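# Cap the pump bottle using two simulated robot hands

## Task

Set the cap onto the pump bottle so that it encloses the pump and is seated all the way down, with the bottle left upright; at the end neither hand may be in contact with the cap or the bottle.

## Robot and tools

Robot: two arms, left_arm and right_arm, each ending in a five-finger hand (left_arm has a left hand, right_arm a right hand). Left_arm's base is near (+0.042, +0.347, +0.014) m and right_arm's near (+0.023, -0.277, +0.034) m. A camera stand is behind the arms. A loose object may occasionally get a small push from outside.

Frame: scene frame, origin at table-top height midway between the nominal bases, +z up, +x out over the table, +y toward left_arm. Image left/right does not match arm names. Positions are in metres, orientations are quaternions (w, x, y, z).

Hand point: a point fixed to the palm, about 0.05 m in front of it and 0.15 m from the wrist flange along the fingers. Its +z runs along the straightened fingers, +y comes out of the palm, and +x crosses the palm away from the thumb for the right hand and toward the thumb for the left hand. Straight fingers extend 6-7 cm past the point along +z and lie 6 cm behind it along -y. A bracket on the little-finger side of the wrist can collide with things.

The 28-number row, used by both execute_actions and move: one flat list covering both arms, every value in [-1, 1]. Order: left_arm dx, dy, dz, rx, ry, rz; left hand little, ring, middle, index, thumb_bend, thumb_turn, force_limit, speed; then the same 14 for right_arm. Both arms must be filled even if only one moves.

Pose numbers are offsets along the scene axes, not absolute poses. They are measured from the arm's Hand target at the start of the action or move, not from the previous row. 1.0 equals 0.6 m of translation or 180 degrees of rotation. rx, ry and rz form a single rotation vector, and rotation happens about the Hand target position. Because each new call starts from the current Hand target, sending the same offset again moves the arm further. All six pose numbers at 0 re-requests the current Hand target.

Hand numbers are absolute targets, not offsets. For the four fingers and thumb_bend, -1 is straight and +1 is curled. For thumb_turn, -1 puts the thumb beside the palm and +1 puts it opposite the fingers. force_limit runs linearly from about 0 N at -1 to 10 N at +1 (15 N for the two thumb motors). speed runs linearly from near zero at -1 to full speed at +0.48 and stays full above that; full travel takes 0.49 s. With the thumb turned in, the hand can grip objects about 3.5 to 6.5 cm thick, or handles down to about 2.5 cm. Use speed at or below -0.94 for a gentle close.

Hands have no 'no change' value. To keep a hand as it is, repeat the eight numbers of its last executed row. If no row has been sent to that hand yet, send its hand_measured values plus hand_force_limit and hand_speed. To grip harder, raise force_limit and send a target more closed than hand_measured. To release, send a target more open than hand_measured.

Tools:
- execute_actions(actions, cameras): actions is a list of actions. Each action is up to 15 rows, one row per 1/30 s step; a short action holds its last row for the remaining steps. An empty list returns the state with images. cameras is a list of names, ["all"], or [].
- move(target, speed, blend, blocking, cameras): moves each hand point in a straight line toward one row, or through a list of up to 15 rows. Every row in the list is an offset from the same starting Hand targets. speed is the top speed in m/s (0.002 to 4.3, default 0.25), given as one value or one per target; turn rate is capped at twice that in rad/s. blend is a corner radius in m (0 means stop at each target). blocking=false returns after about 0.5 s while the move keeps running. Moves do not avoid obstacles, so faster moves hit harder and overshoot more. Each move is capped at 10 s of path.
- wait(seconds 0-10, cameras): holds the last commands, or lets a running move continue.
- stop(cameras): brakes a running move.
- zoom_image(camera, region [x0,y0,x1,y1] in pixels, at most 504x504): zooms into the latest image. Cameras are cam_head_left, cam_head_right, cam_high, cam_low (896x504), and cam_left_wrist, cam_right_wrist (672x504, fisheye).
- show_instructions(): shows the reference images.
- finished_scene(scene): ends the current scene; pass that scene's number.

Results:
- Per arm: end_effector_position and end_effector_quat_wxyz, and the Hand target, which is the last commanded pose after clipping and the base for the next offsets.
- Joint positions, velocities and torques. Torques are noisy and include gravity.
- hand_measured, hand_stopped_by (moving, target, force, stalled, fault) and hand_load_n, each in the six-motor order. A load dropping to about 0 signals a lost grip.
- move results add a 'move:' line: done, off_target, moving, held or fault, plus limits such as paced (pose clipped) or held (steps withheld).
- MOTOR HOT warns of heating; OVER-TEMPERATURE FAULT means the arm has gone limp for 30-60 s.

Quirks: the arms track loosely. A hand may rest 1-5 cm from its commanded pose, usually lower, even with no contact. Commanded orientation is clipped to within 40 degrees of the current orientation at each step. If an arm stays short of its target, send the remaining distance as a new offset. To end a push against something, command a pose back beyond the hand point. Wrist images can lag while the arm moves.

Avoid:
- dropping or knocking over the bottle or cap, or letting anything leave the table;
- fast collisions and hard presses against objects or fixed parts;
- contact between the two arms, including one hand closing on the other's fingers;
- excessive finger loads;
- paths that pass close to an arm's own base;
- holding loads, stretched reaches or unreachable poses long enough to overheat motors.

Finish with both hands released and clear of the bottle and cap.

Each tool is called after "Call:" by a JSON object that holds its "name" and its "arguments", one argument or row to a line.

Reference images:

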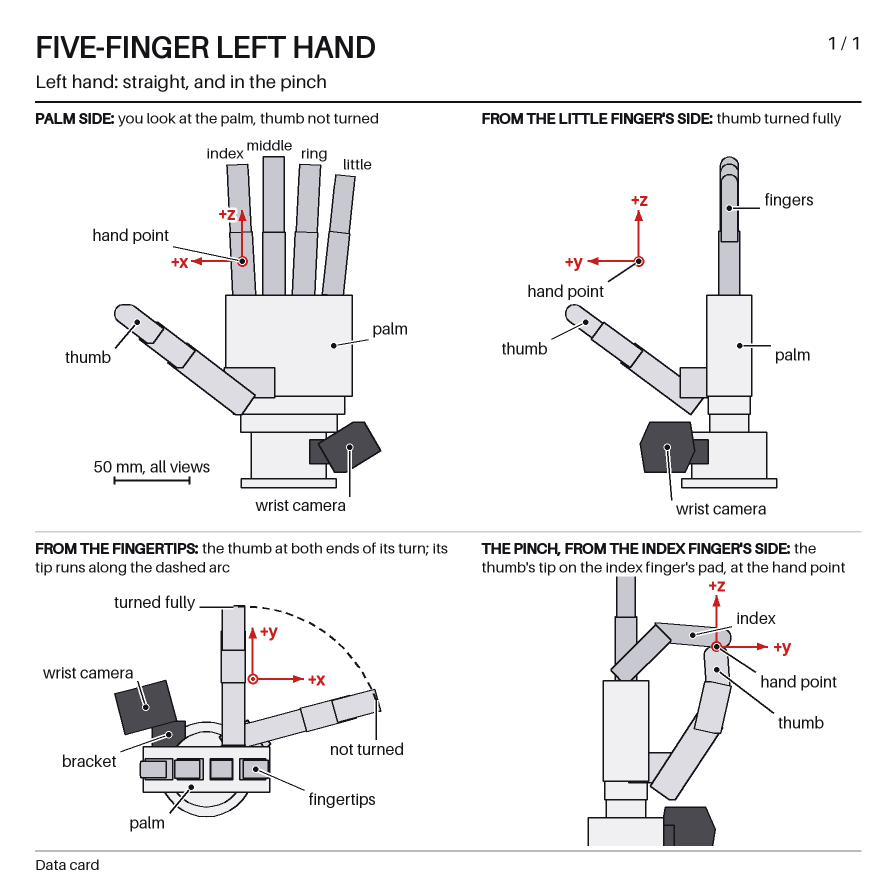

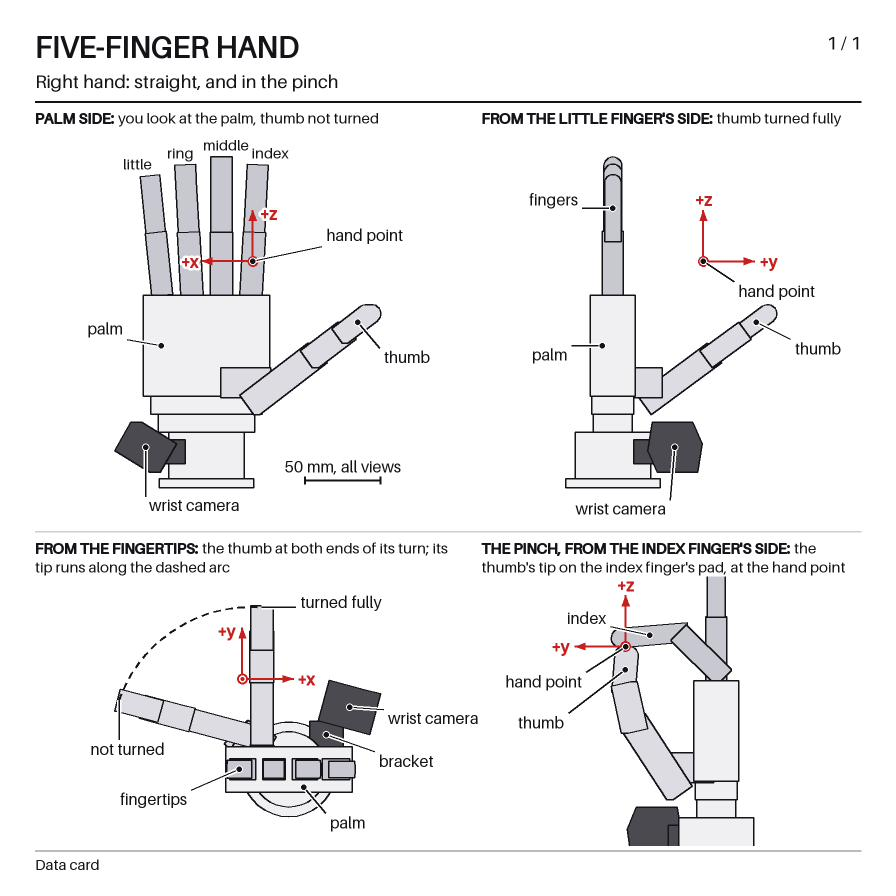

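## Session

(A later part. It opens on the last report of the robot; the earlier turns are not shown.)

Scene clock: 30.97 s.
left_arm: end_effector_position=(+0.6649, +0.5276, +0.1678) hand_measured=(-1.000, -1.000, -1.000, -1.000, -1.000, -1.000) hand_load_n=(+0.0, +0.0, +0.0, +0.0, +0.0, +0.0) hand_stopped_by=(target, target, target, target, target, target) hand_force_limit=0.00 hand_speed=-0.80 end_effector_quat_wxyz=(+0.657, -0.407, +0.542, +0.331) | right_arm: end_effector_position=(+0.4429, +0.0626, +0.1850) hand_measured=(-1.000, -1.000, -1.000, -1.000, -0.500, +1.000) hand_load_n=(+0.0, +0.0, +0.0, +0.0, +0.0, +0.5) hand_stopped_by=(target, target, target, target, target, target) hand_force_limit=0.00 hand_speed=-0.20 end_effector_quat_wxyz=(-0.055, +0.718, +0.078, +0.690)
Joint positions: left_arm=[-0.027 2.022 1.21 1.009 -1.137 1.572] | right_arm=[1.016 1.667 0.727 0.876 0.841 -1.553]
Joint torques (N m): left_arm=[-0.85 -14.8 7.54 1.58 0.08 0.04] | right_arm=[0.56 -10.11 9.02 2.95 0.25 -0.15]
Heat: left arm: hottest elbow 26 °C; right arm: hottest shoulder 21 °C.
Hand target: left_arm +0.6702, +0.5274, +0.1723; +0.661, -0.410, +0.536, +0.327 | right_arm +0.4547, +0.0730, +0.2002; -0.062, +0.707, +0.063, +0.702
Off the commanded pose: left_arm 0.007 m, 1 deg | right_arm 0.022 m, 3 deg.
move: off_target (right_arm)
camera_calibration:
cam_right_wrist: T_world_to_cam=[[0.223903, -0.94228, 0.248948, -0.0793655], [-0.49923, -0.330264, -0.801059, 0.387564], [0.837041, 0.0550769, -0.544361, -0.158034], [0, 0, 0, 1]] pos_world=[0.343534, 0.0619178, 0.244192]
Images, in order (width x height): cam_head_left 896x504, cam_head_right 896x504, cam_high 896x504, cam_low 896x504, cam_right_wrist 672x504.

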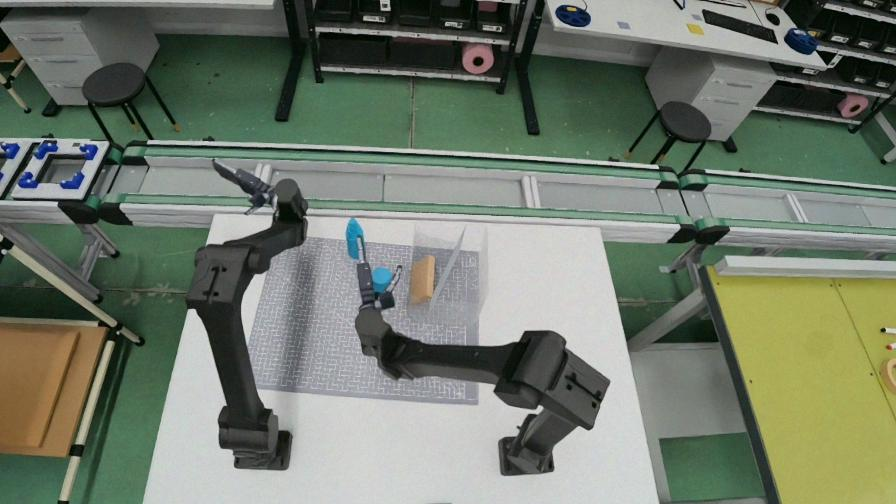

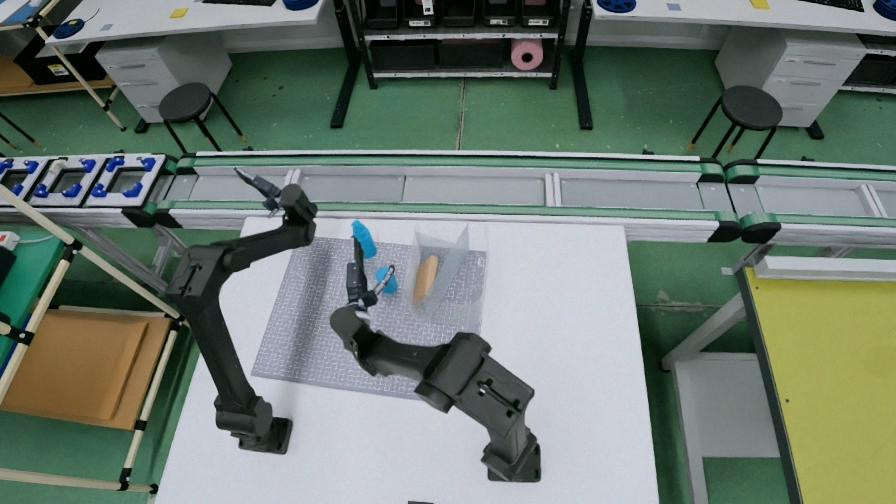

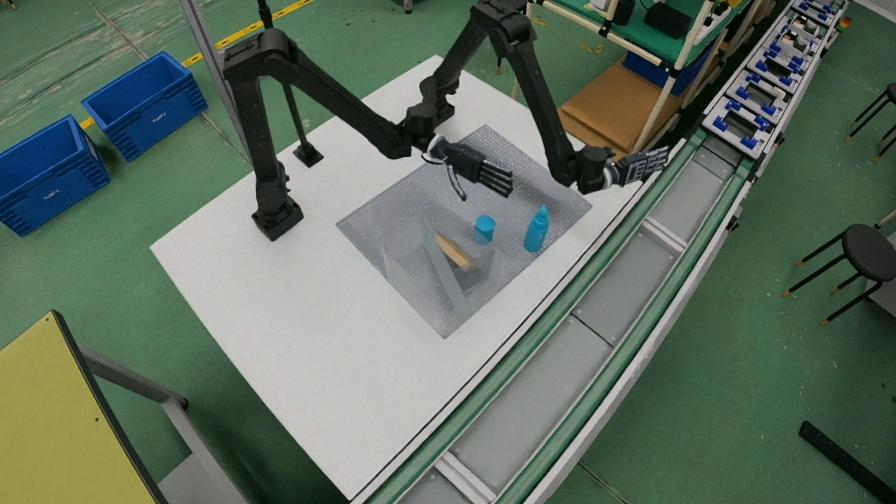

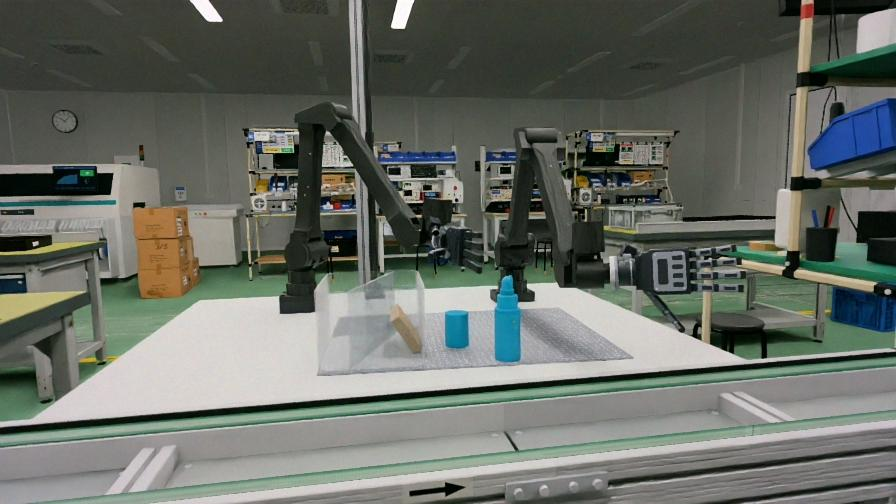

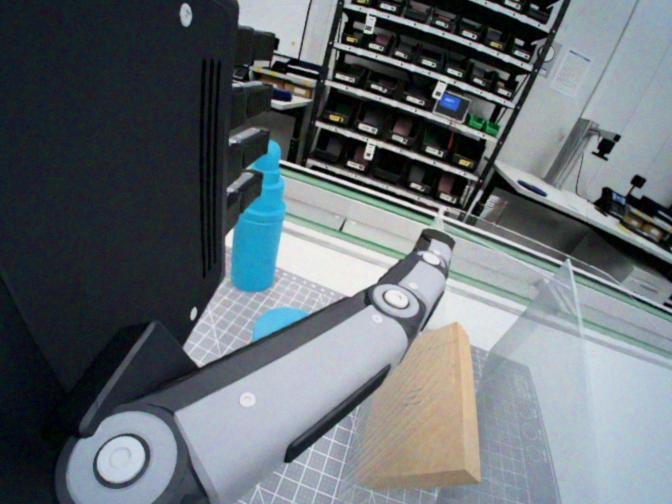

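Call:
{"name": "move", "arguments": {
  "target": [0,0,0,0,0,0,-1,-1,-1,-1,-1,-1,0,-0.8,0.0555,0.0167,0,0.0115,-0.0115,0,-1,-1,-1,-1,-0.5,1,0,-0.2],
  "speed": 0.15,
  "cameras": ["cam_head_left","cam_head_right","cam_high","cam_low","cam_right_wrist"]
}}

Call:
{"name": "zoom_image", "arguments": {
  "camera": "cam_head_left",
  "region": [330, 210, 450, 330]
}}

Call:
{"name": "zoom_image", "arguments": {
  "camera": "cam_head_right",
  "region": [320, 210, 440, 330]
}}

Call:
{"name": "zoom_image", "arguments": {
  "camera": "cam_high",
  "region": [420, 120, 570, 270]
}}

Call:
{"name": "zoom_image", "arguments": {
  "camera": "cam_low",
  "region": [400, 200, 560, 380]
}}

Scene clock: 41.37 s.
left_arm: end_effector_position=(+0.6649, +0.5276, +0.1678) hand_measured=(-1.000, -1.000, -1.000, -1.000, -1.000, -1.000) hand_load_n=(+0.0, +0.0, +0.0, +0.0, +0.0, +0.0) hand_stopped_by=(target, target, target, target, target, target) hand_force_limit=0.00 hand_speed=-0.80 end_effector_quat_wxyz=(+0.657, -0.407, +0.542, +0.331) | right_arm: end_effector_position=(+0.4759, +0.0719, +0.1847) hand_measured=(-1.000, -1.000, -1.000, -1.000, -0.500, +1.000) hand_load_n=(+0.0, +0.0, +0.5, +0.0, +0.0, +0.5) hand_stopped_by=(target, target, target, target, target, target) hand_force_limit=0.00 hand_speed=-0.20 end_effector_quat_wxyz=(-0.065, +0.705, +0.062, +0.703)
Joint positions: left_arm=[-0.027 2.022 1.21 1.009 -1.137 1.572] | right_arm=[0.966 1.742 0.794 0.945 0.8 -1.565]
Joint torques (N m): left_arm=[-0.85 -14.8 7.54 1.58 0.08 0.04] | right_arm=[0.62 -10.93 8.99 2.89 -0.08 -0.17]
Heat: left arm: hottest elbow 27 °C; right arm: hottest shoulder 22 °C.
Hand target: left_arm +0.6702, +0.5274, +0.1723; +0.661, -0.410, +0.536, +0.327 | right_arm +0.4881, +0.0830, +0.2003; -0.074, +0.693, +0.051, +0.716
Off the commanded pose: left_arm 0.007 m, 1 deg | right_arm 0.023 m, 3 deg.
move: off_target (right_arm)
camera_calibration:
cam_right_wrist: T_world_to_cam=[[0.208008, -0.953443, 0.218355, -0.0639469], [-0.474474, -0.293569, -0.829875, 0.397776], [0.85534, 0.0690172, -0.513449, -0.201795], [0, 0, 0, 1]] pos_world=[0.374639, 0.0697323, 0.240456]
Images, in order (width x height): cam_head_left 896x504, cam_head_right 896x504, cam_high 896x504, cam_low 896x504, cam_right_wrist 672x504.

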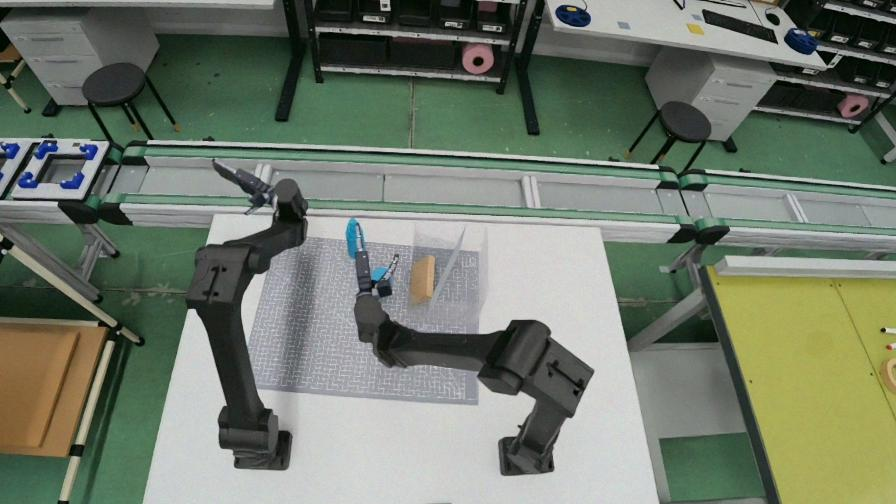

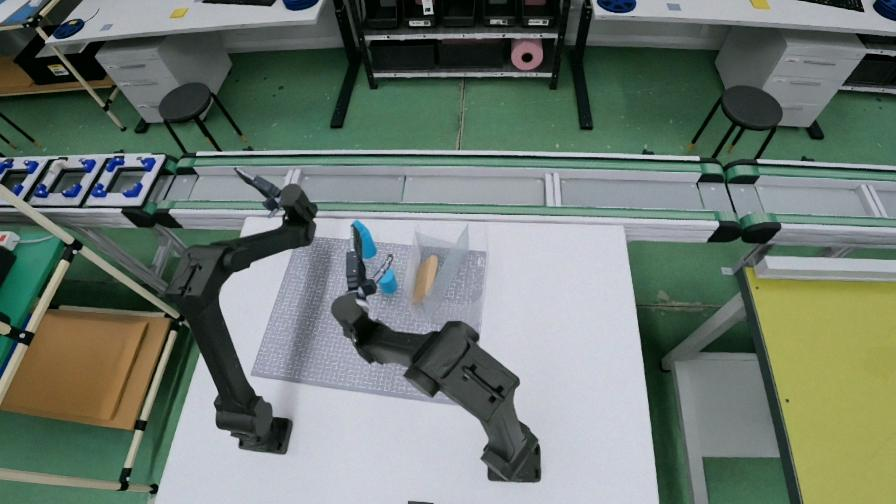

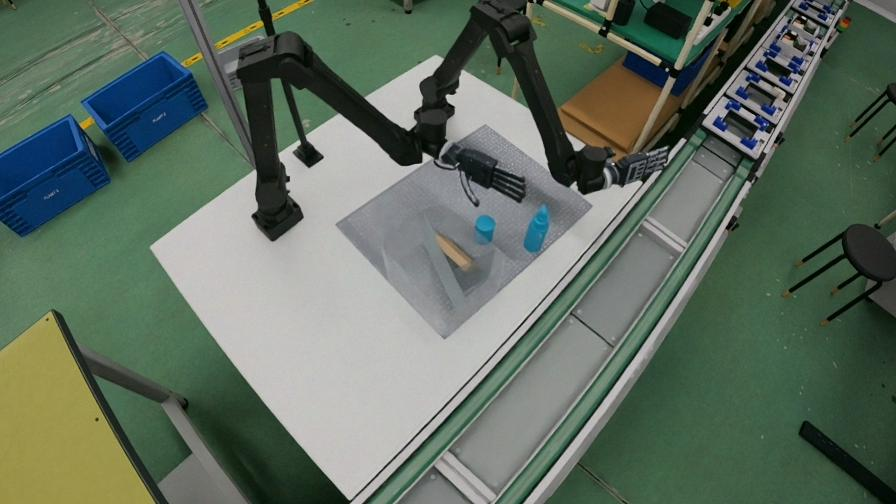

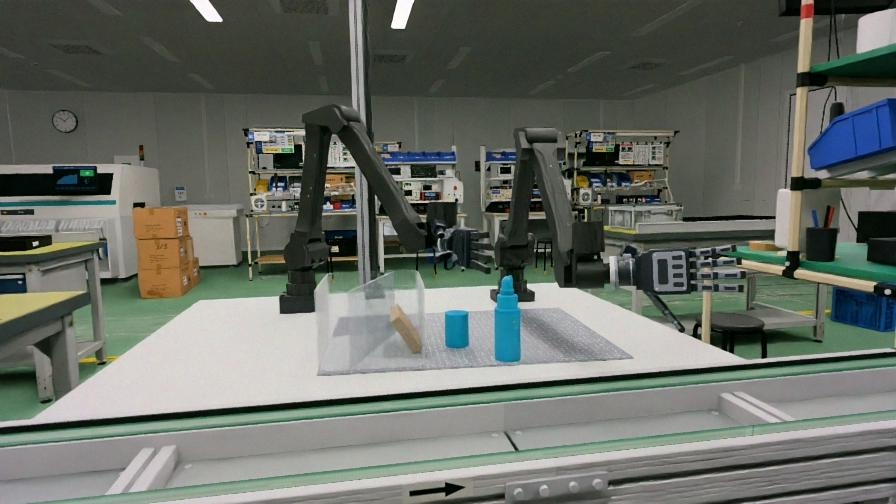

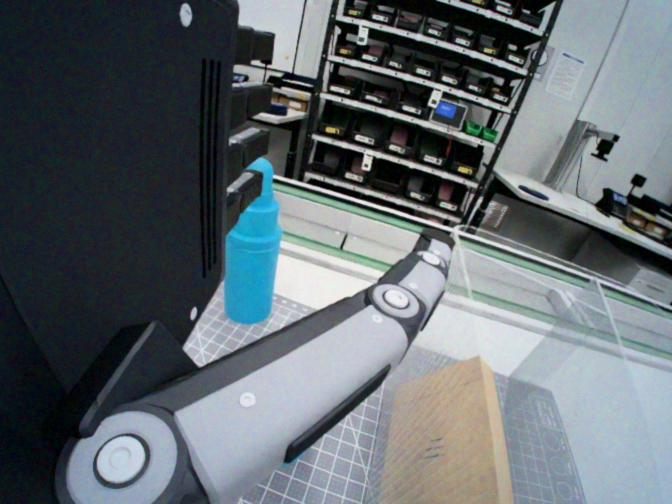

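Scaled by 4.200 from the camera's 896x504 image, which has a finer 1280x720 frame.

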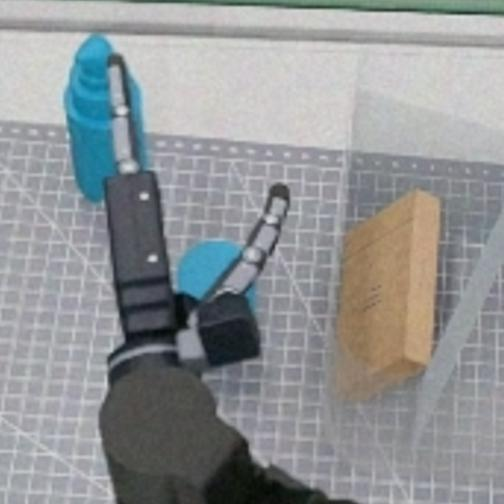

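Scaled by 4.200 from the camera's 896x504 image, which has a finer 1280x720 frame.

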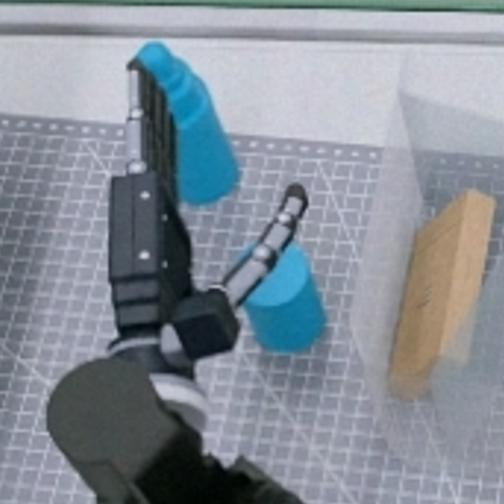

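Scaled by 3.360 from the camera's 896x504 image, which has a finer 1280x720 frame.

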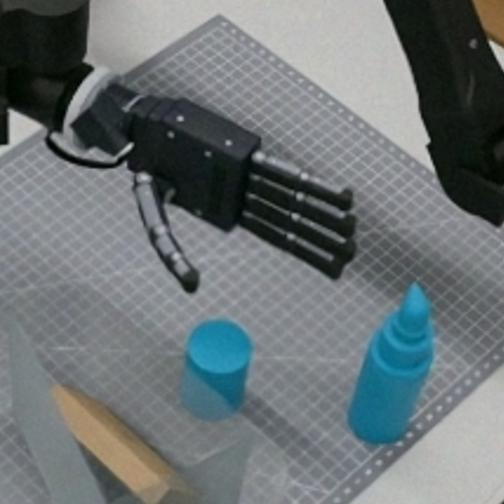

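Scaled by 2.800 from the camera's 896x504 image, which has a finer 1280x720 frame.

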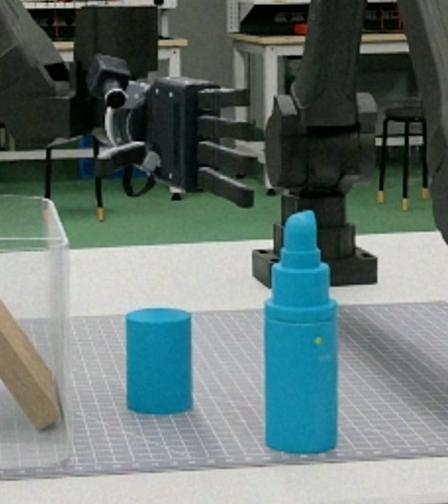

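Call:
{"name": "move", "arguments": {
  "target": [0,0,0,0,0,0,-1,-1,-1,-1,-1,-1,0,-0.8,0,0,-0.115,0,0,0,-1,-1,-1,-1,-0.5,1,0,-0.2],
  "speed": 0.12,
  "cameras": ["cam_head_left","cam_head_right","cam_high","cam_low","cam_right_wrist"]
}}

Call:
{"name": "zoom_image", "arguments": {
  "camera": "cam_high",
  "region": [420, 120, 570, 270]
}}

Call:
{"name": "zoom_image", "arguments": {
  "camera": "cam_low",
  "region": [400, 200, 560, 380]
}}

Call:
{"name": "zoom_image", "arguments": {
  "camera": "cam_head_left",
  "region": [330, 210, 450, 330]
}}

Scene clock: 44.53 s.
left_arm: end_effector_position=(+0.6649, +0.5276, +0.1678) hand_measured=(-1.000, -1.000, -1.000, -1.000, -1.000, -1.000) hand_load_n=(+0.0, +0.0, +0.0, +0.0, +0.0, +0.0) hand_stopped_by=(target, target, target, target, target, target) hand_force_limit=0.00 hand_speed=-0.80 end_effector_quat_wxyz=(+0.657, -0.407, +0.542, +0.331) | right_arm: end_effector_position=(+0.4779, +0.0750, +0.1195) hand_measured=(-1.000, -1.000, -1.000, -1.000, -0.500, +1.000) hand_load_n=(+0.0, +0.0, +0.0, +0.0, +0.0, +0.0) hand_stopped_by=(target, target, target, target, target, target) hand_force_limit=0.00 hand_speed=-0.20 end_effector_quat_wxyz=(-0.067, +0.704, +0.061, +0.705)
Joint positions: left_arm=[-0.027 2.022 1.21 1.009 -1.137 1.572] | right_arm=[0.966 1.927 0.794 1.136 0.799 -1.565]
Joint torques (N m): left_arm=[-0.85 -14.86 7.54 1.59 0.08 0.04] | right_arm=[0.44 -12.28 6.86 2.92 -0.08 -0.18]
Heat: left arm: hottest elbow 27 °C; right arm: hottest shoulder 22 °C.
Hand target: left_arm +0.6702, +0.5274, +0.1723; +0.661, -0.410, +0.536, +0.327 | right_arm +0.4881, +0.0830, +0.1312; -0.074, +0.693, +0.051, +0.716
Off the commanded pose: left_arm 0.007 m, 1 deg | right_arm 0.017 m, 2 deg.
move: off_target (right_arm)
camera_calibration:
cam_right_wrist: T_world_to_cam=[[0.208004, -0.954395, 0.214159, -0.0465212], [-0.471404, -0.289656, -0.832993, 0.344115], [0.857037, 0.072311, -0.510156, -0.238667], [0, 0, 0, 1]] pos_world=[0.376441, 0.0725339, 0.174851]
Images, in order (width x height): cam_head_left 896x504, cam_head_right 896x504, cam_high 896x504, cam_low 896x504, cam_right_wrist 672x504.

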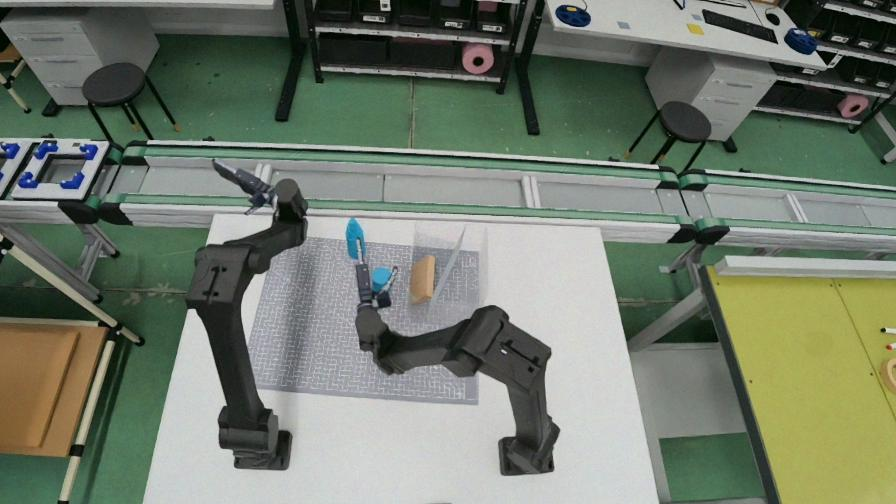

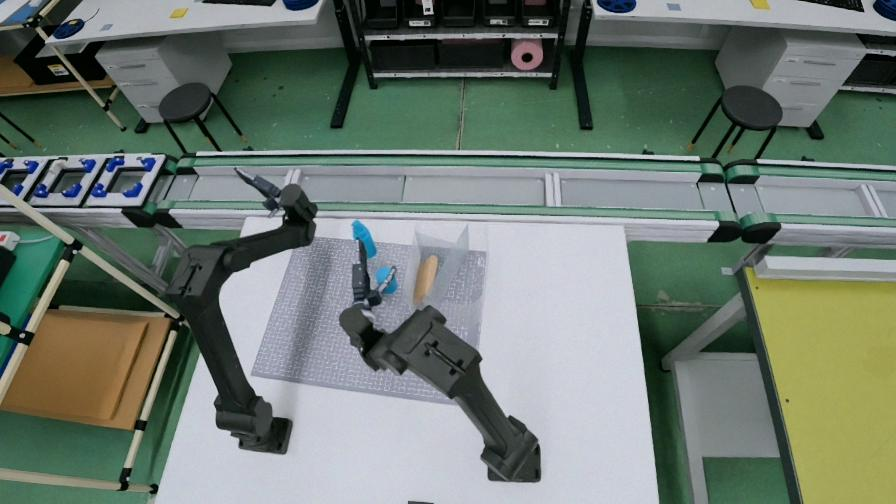

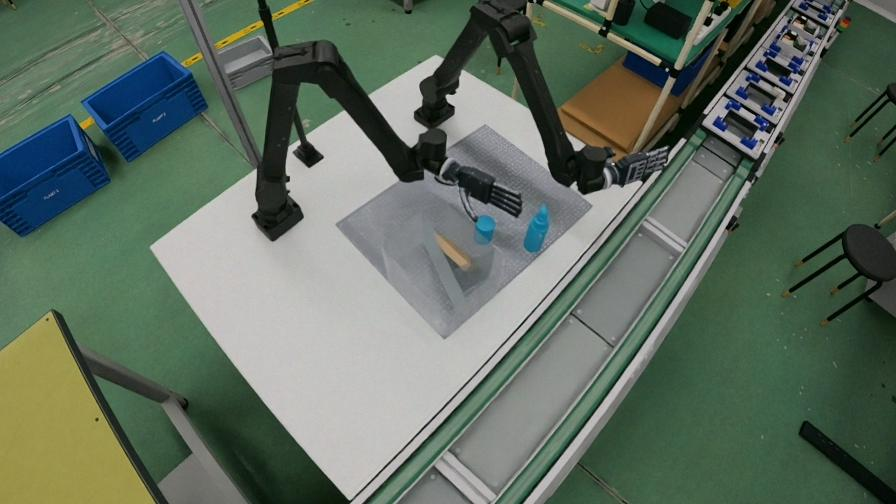

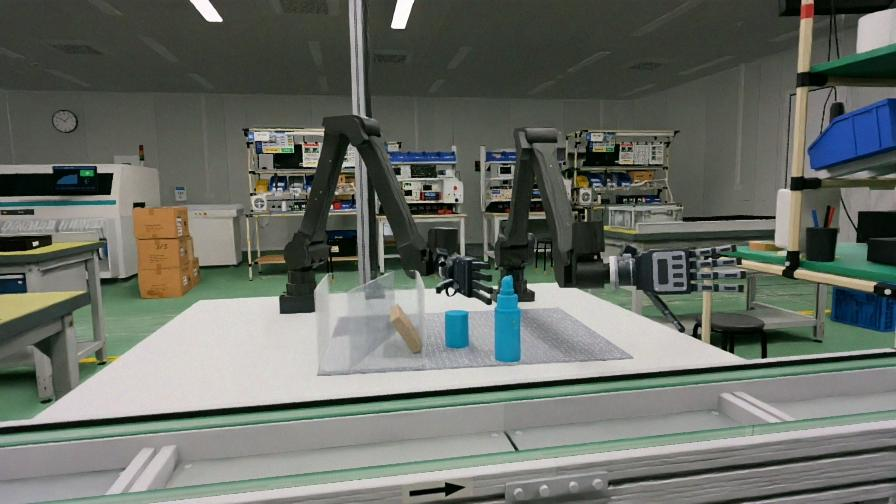

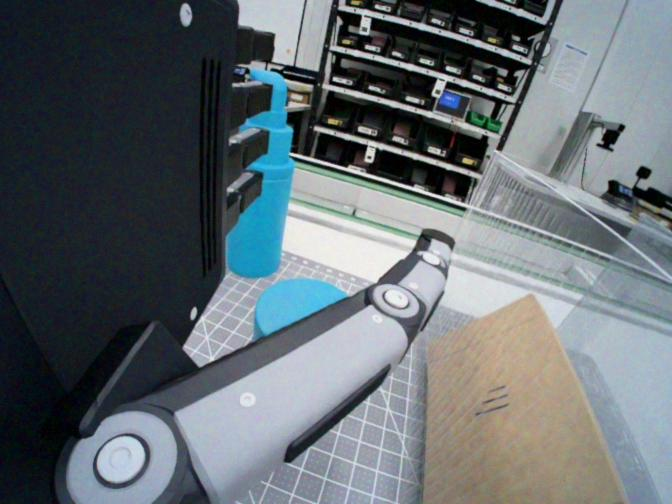

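Scaled by 3.360 from the camera's 896x504 image, which has a finer 1280x720 frame.

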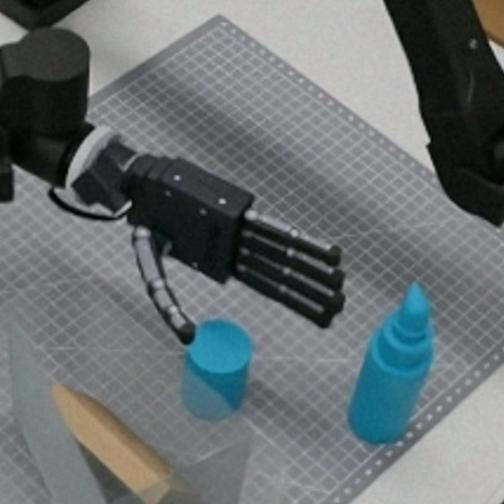

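Scaled by 2.800 from the camera's 896x504 image, which has a finer 1280x720 frame.

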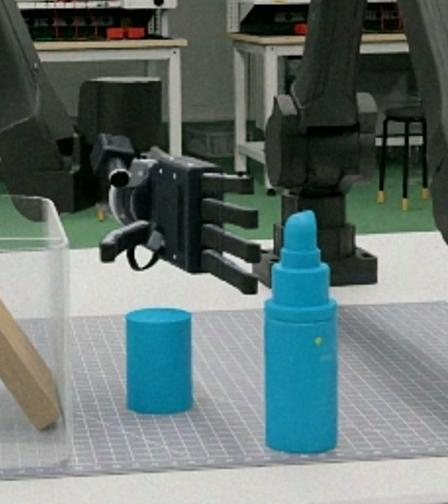

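Scaled by 4.200 from the camera's 896x504 image, which has a finer 1280x720 frame.

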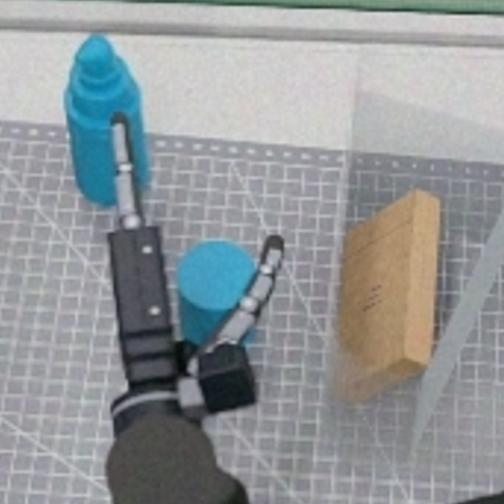

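Call:
{"name": "move", "arguments": {
  "target": [
    [0,0,0,0,0,0,-1,-1,-1,-1,-1,-1,0,-0.8,0,0,0,0,0,0,-1,-1,-1,-1,-0.85,1,0,-0.2],
    [0,0,0,0,0,0,-1,-1,-1,-1,-1,-1,0,-0.8,0,0,-0.112,0,0,0,-1,-1,-1,-1,-0.85,1,0,-0.2]
  ],
  "speed": 0.12,
  "cameras": ["cam_head_left","cam_head_right","cam_high","cam_low","cam_right_wrist"]
}}

Call:
{"name": "zoom_image", "arguments": {
  "camera": "cam_high",
  "region": [420, 120, 570, 270]
}}

Call:
{"name": "zoom_image", "arguments": {
  "camera": "cam_low",
  "region": [400, 200, 560, 380]
}}

Call:
{"name": "zoom_image", "arguments": {
  "camera": "cam_head_left",
  "region": [330, 210, 450, 330]
}}

Call:
{"name": "zoom_image", "arguments": {
  "camera": "cam_right_wrist",
  "region": [180, 100, 480, 400]
}}

Scene clock: 49.00 s.
left_arm: end_effector_position=(+0.6649, +0.5276, +0.1678) hand_measured=(-1.000, -1.000, -1.000, -1.000, -1.000, -1.000) hand_load_n=(+0.0, +0.0, +0.0, +0.0, +0.0, +0.0) hand_stopped_by=(target, target, target, target, target, target) hand_force_limit=0.00 hand_speed=-0.80 end_effector_quat_wxyz=(+0.657, -0.407, +0.542, +0.331) | right_arm: end_effector_position=(+0.4790, +0.0765, +0.0563) hand_measured=(-1.000, -1.000, -1.000, -1.000, -0.850, +1.000) hand_load_n=(+0.0, +0.0, +0.0, +0.0, +0.0, +0.0) hand_stopped_by=(target, target, target, target, target, target) hand_force_limit=0.00 hand_speed=-0.20 end_effector_quat_wxyz=(-0.068, +0.702, +0.059, +0.706)
Joint positions: left_arm=[-0.027 2.022 1.21 1.009 -1.137 1.572] | right_arm=[0.966 2.117 0.824 1.302 0.799 -1.565]
Joint torques (N m): left_arm=[-0.85 -14.8 7.54 1.59 0.08 0.04] | right_arm=[0.56 -12.92 5.35 2.92 -0.07 -0.19]
Heat: left arm: hottest elbow 28 °C; right arm: hottest shoulder 22 °C.
Hand target: left_arm +0.6702, +0.5274, +0.1723; +0.661, -0.410, +0.536, +0.327 | right_arm +0.4881, +0.0830, +0.0640; -0.074, +0.693, +0.051, +0.716
Off the commanded pose: left_arm 0.007 m, 1 deg | right_arm 0.014 m, 2 deg.
move: off_target (right_arm)
camera_calibration:
cam_right_wrist: T_world_to_cam=[[0.207288, -0.955382, 0.210421, -0.0310864], [-0.468508, -0.285771, -0.835964, 0.290923], [0.858797, 0.0747016, -0.506841, -0.273054], [0, 0, 0, 1]] pos_world=[0.377242, 0.0738355, 0.111347]
Images, in order (width x height): cam_head_left 896x504, cam_head_right 896x504, cam_high 896x504, cam_low 896x504, cam_right_wrist 672x504.

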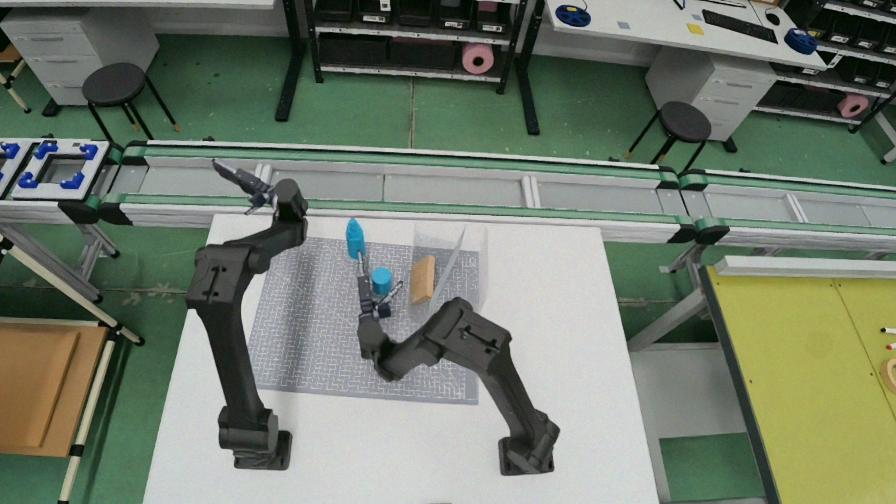

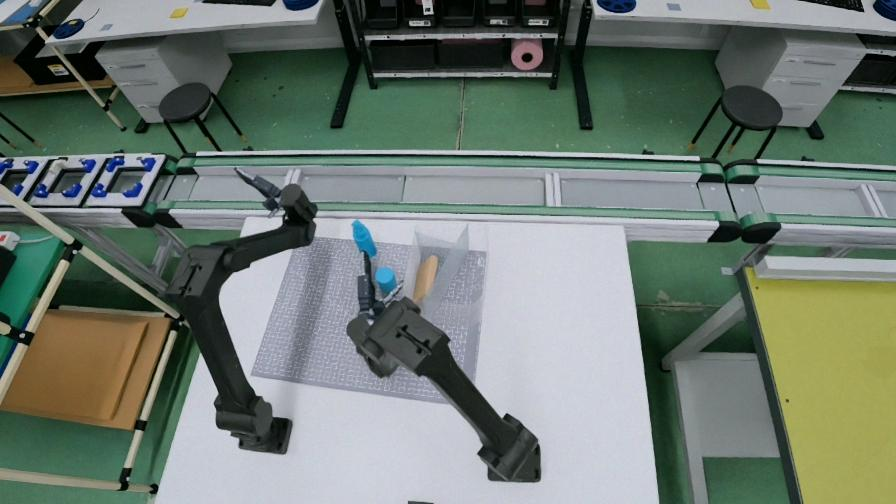

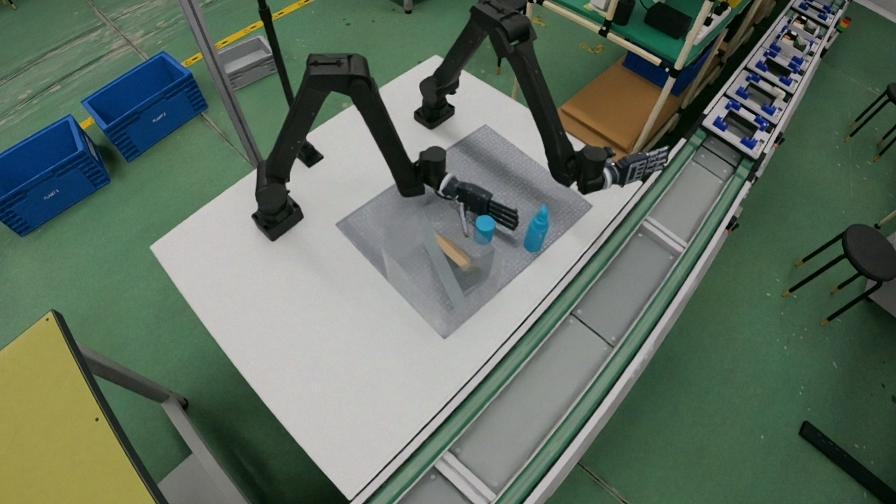

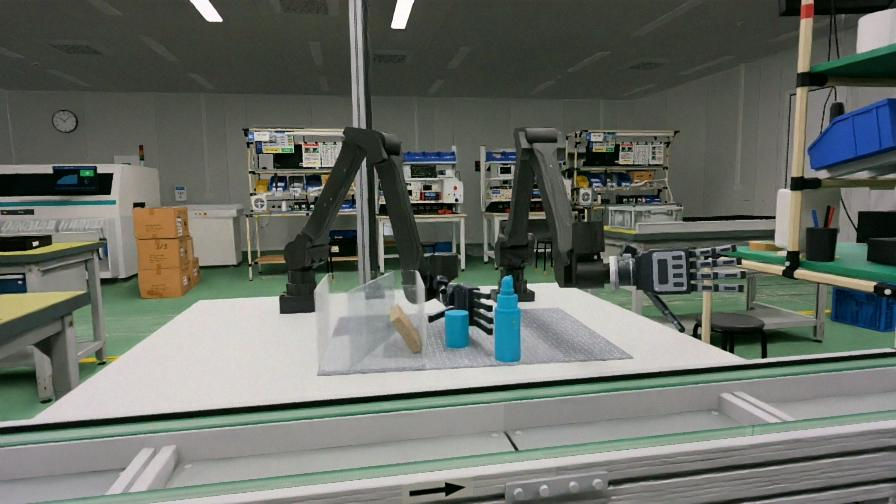

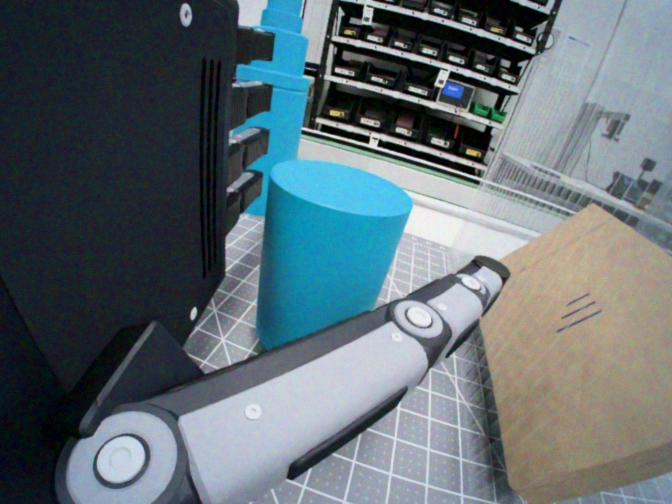

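Scaled by 3.360 from the camera's 896x504 image, which has a finer 1280x720 frame.

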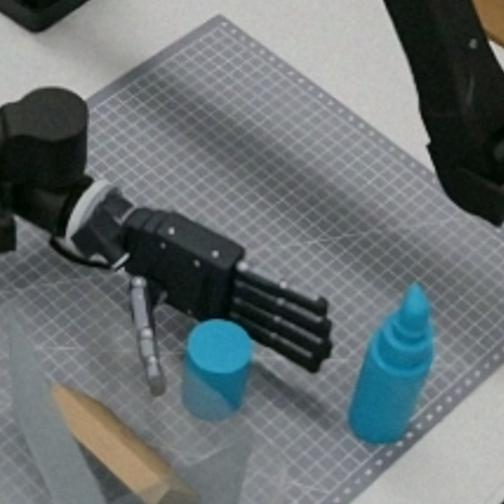

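Scaled by 2.800 from the camera's 896x504 image, which has a finer 1280x720 frame.

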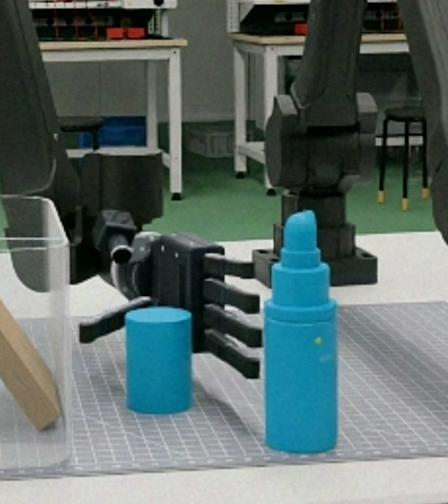

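Scaled by 4.200 from the camera's 896x504 image, which has a finer 1280x720 frame.

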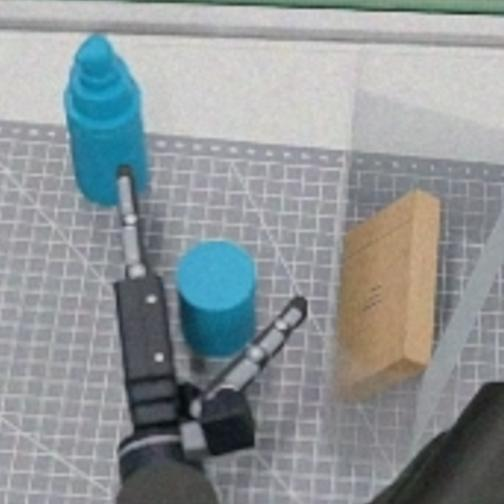

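Scaled by 1.680 from the camera's 672x504 image, which has a finer 960x720 frame.

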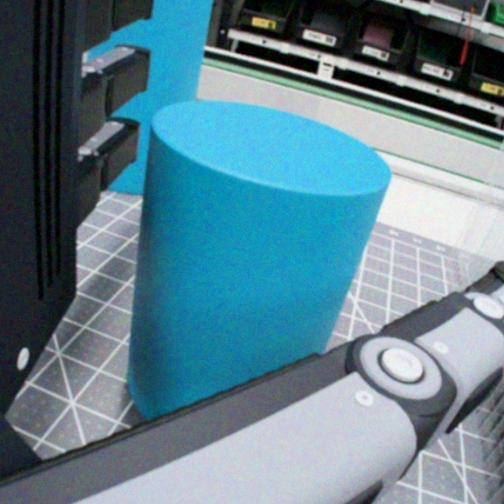

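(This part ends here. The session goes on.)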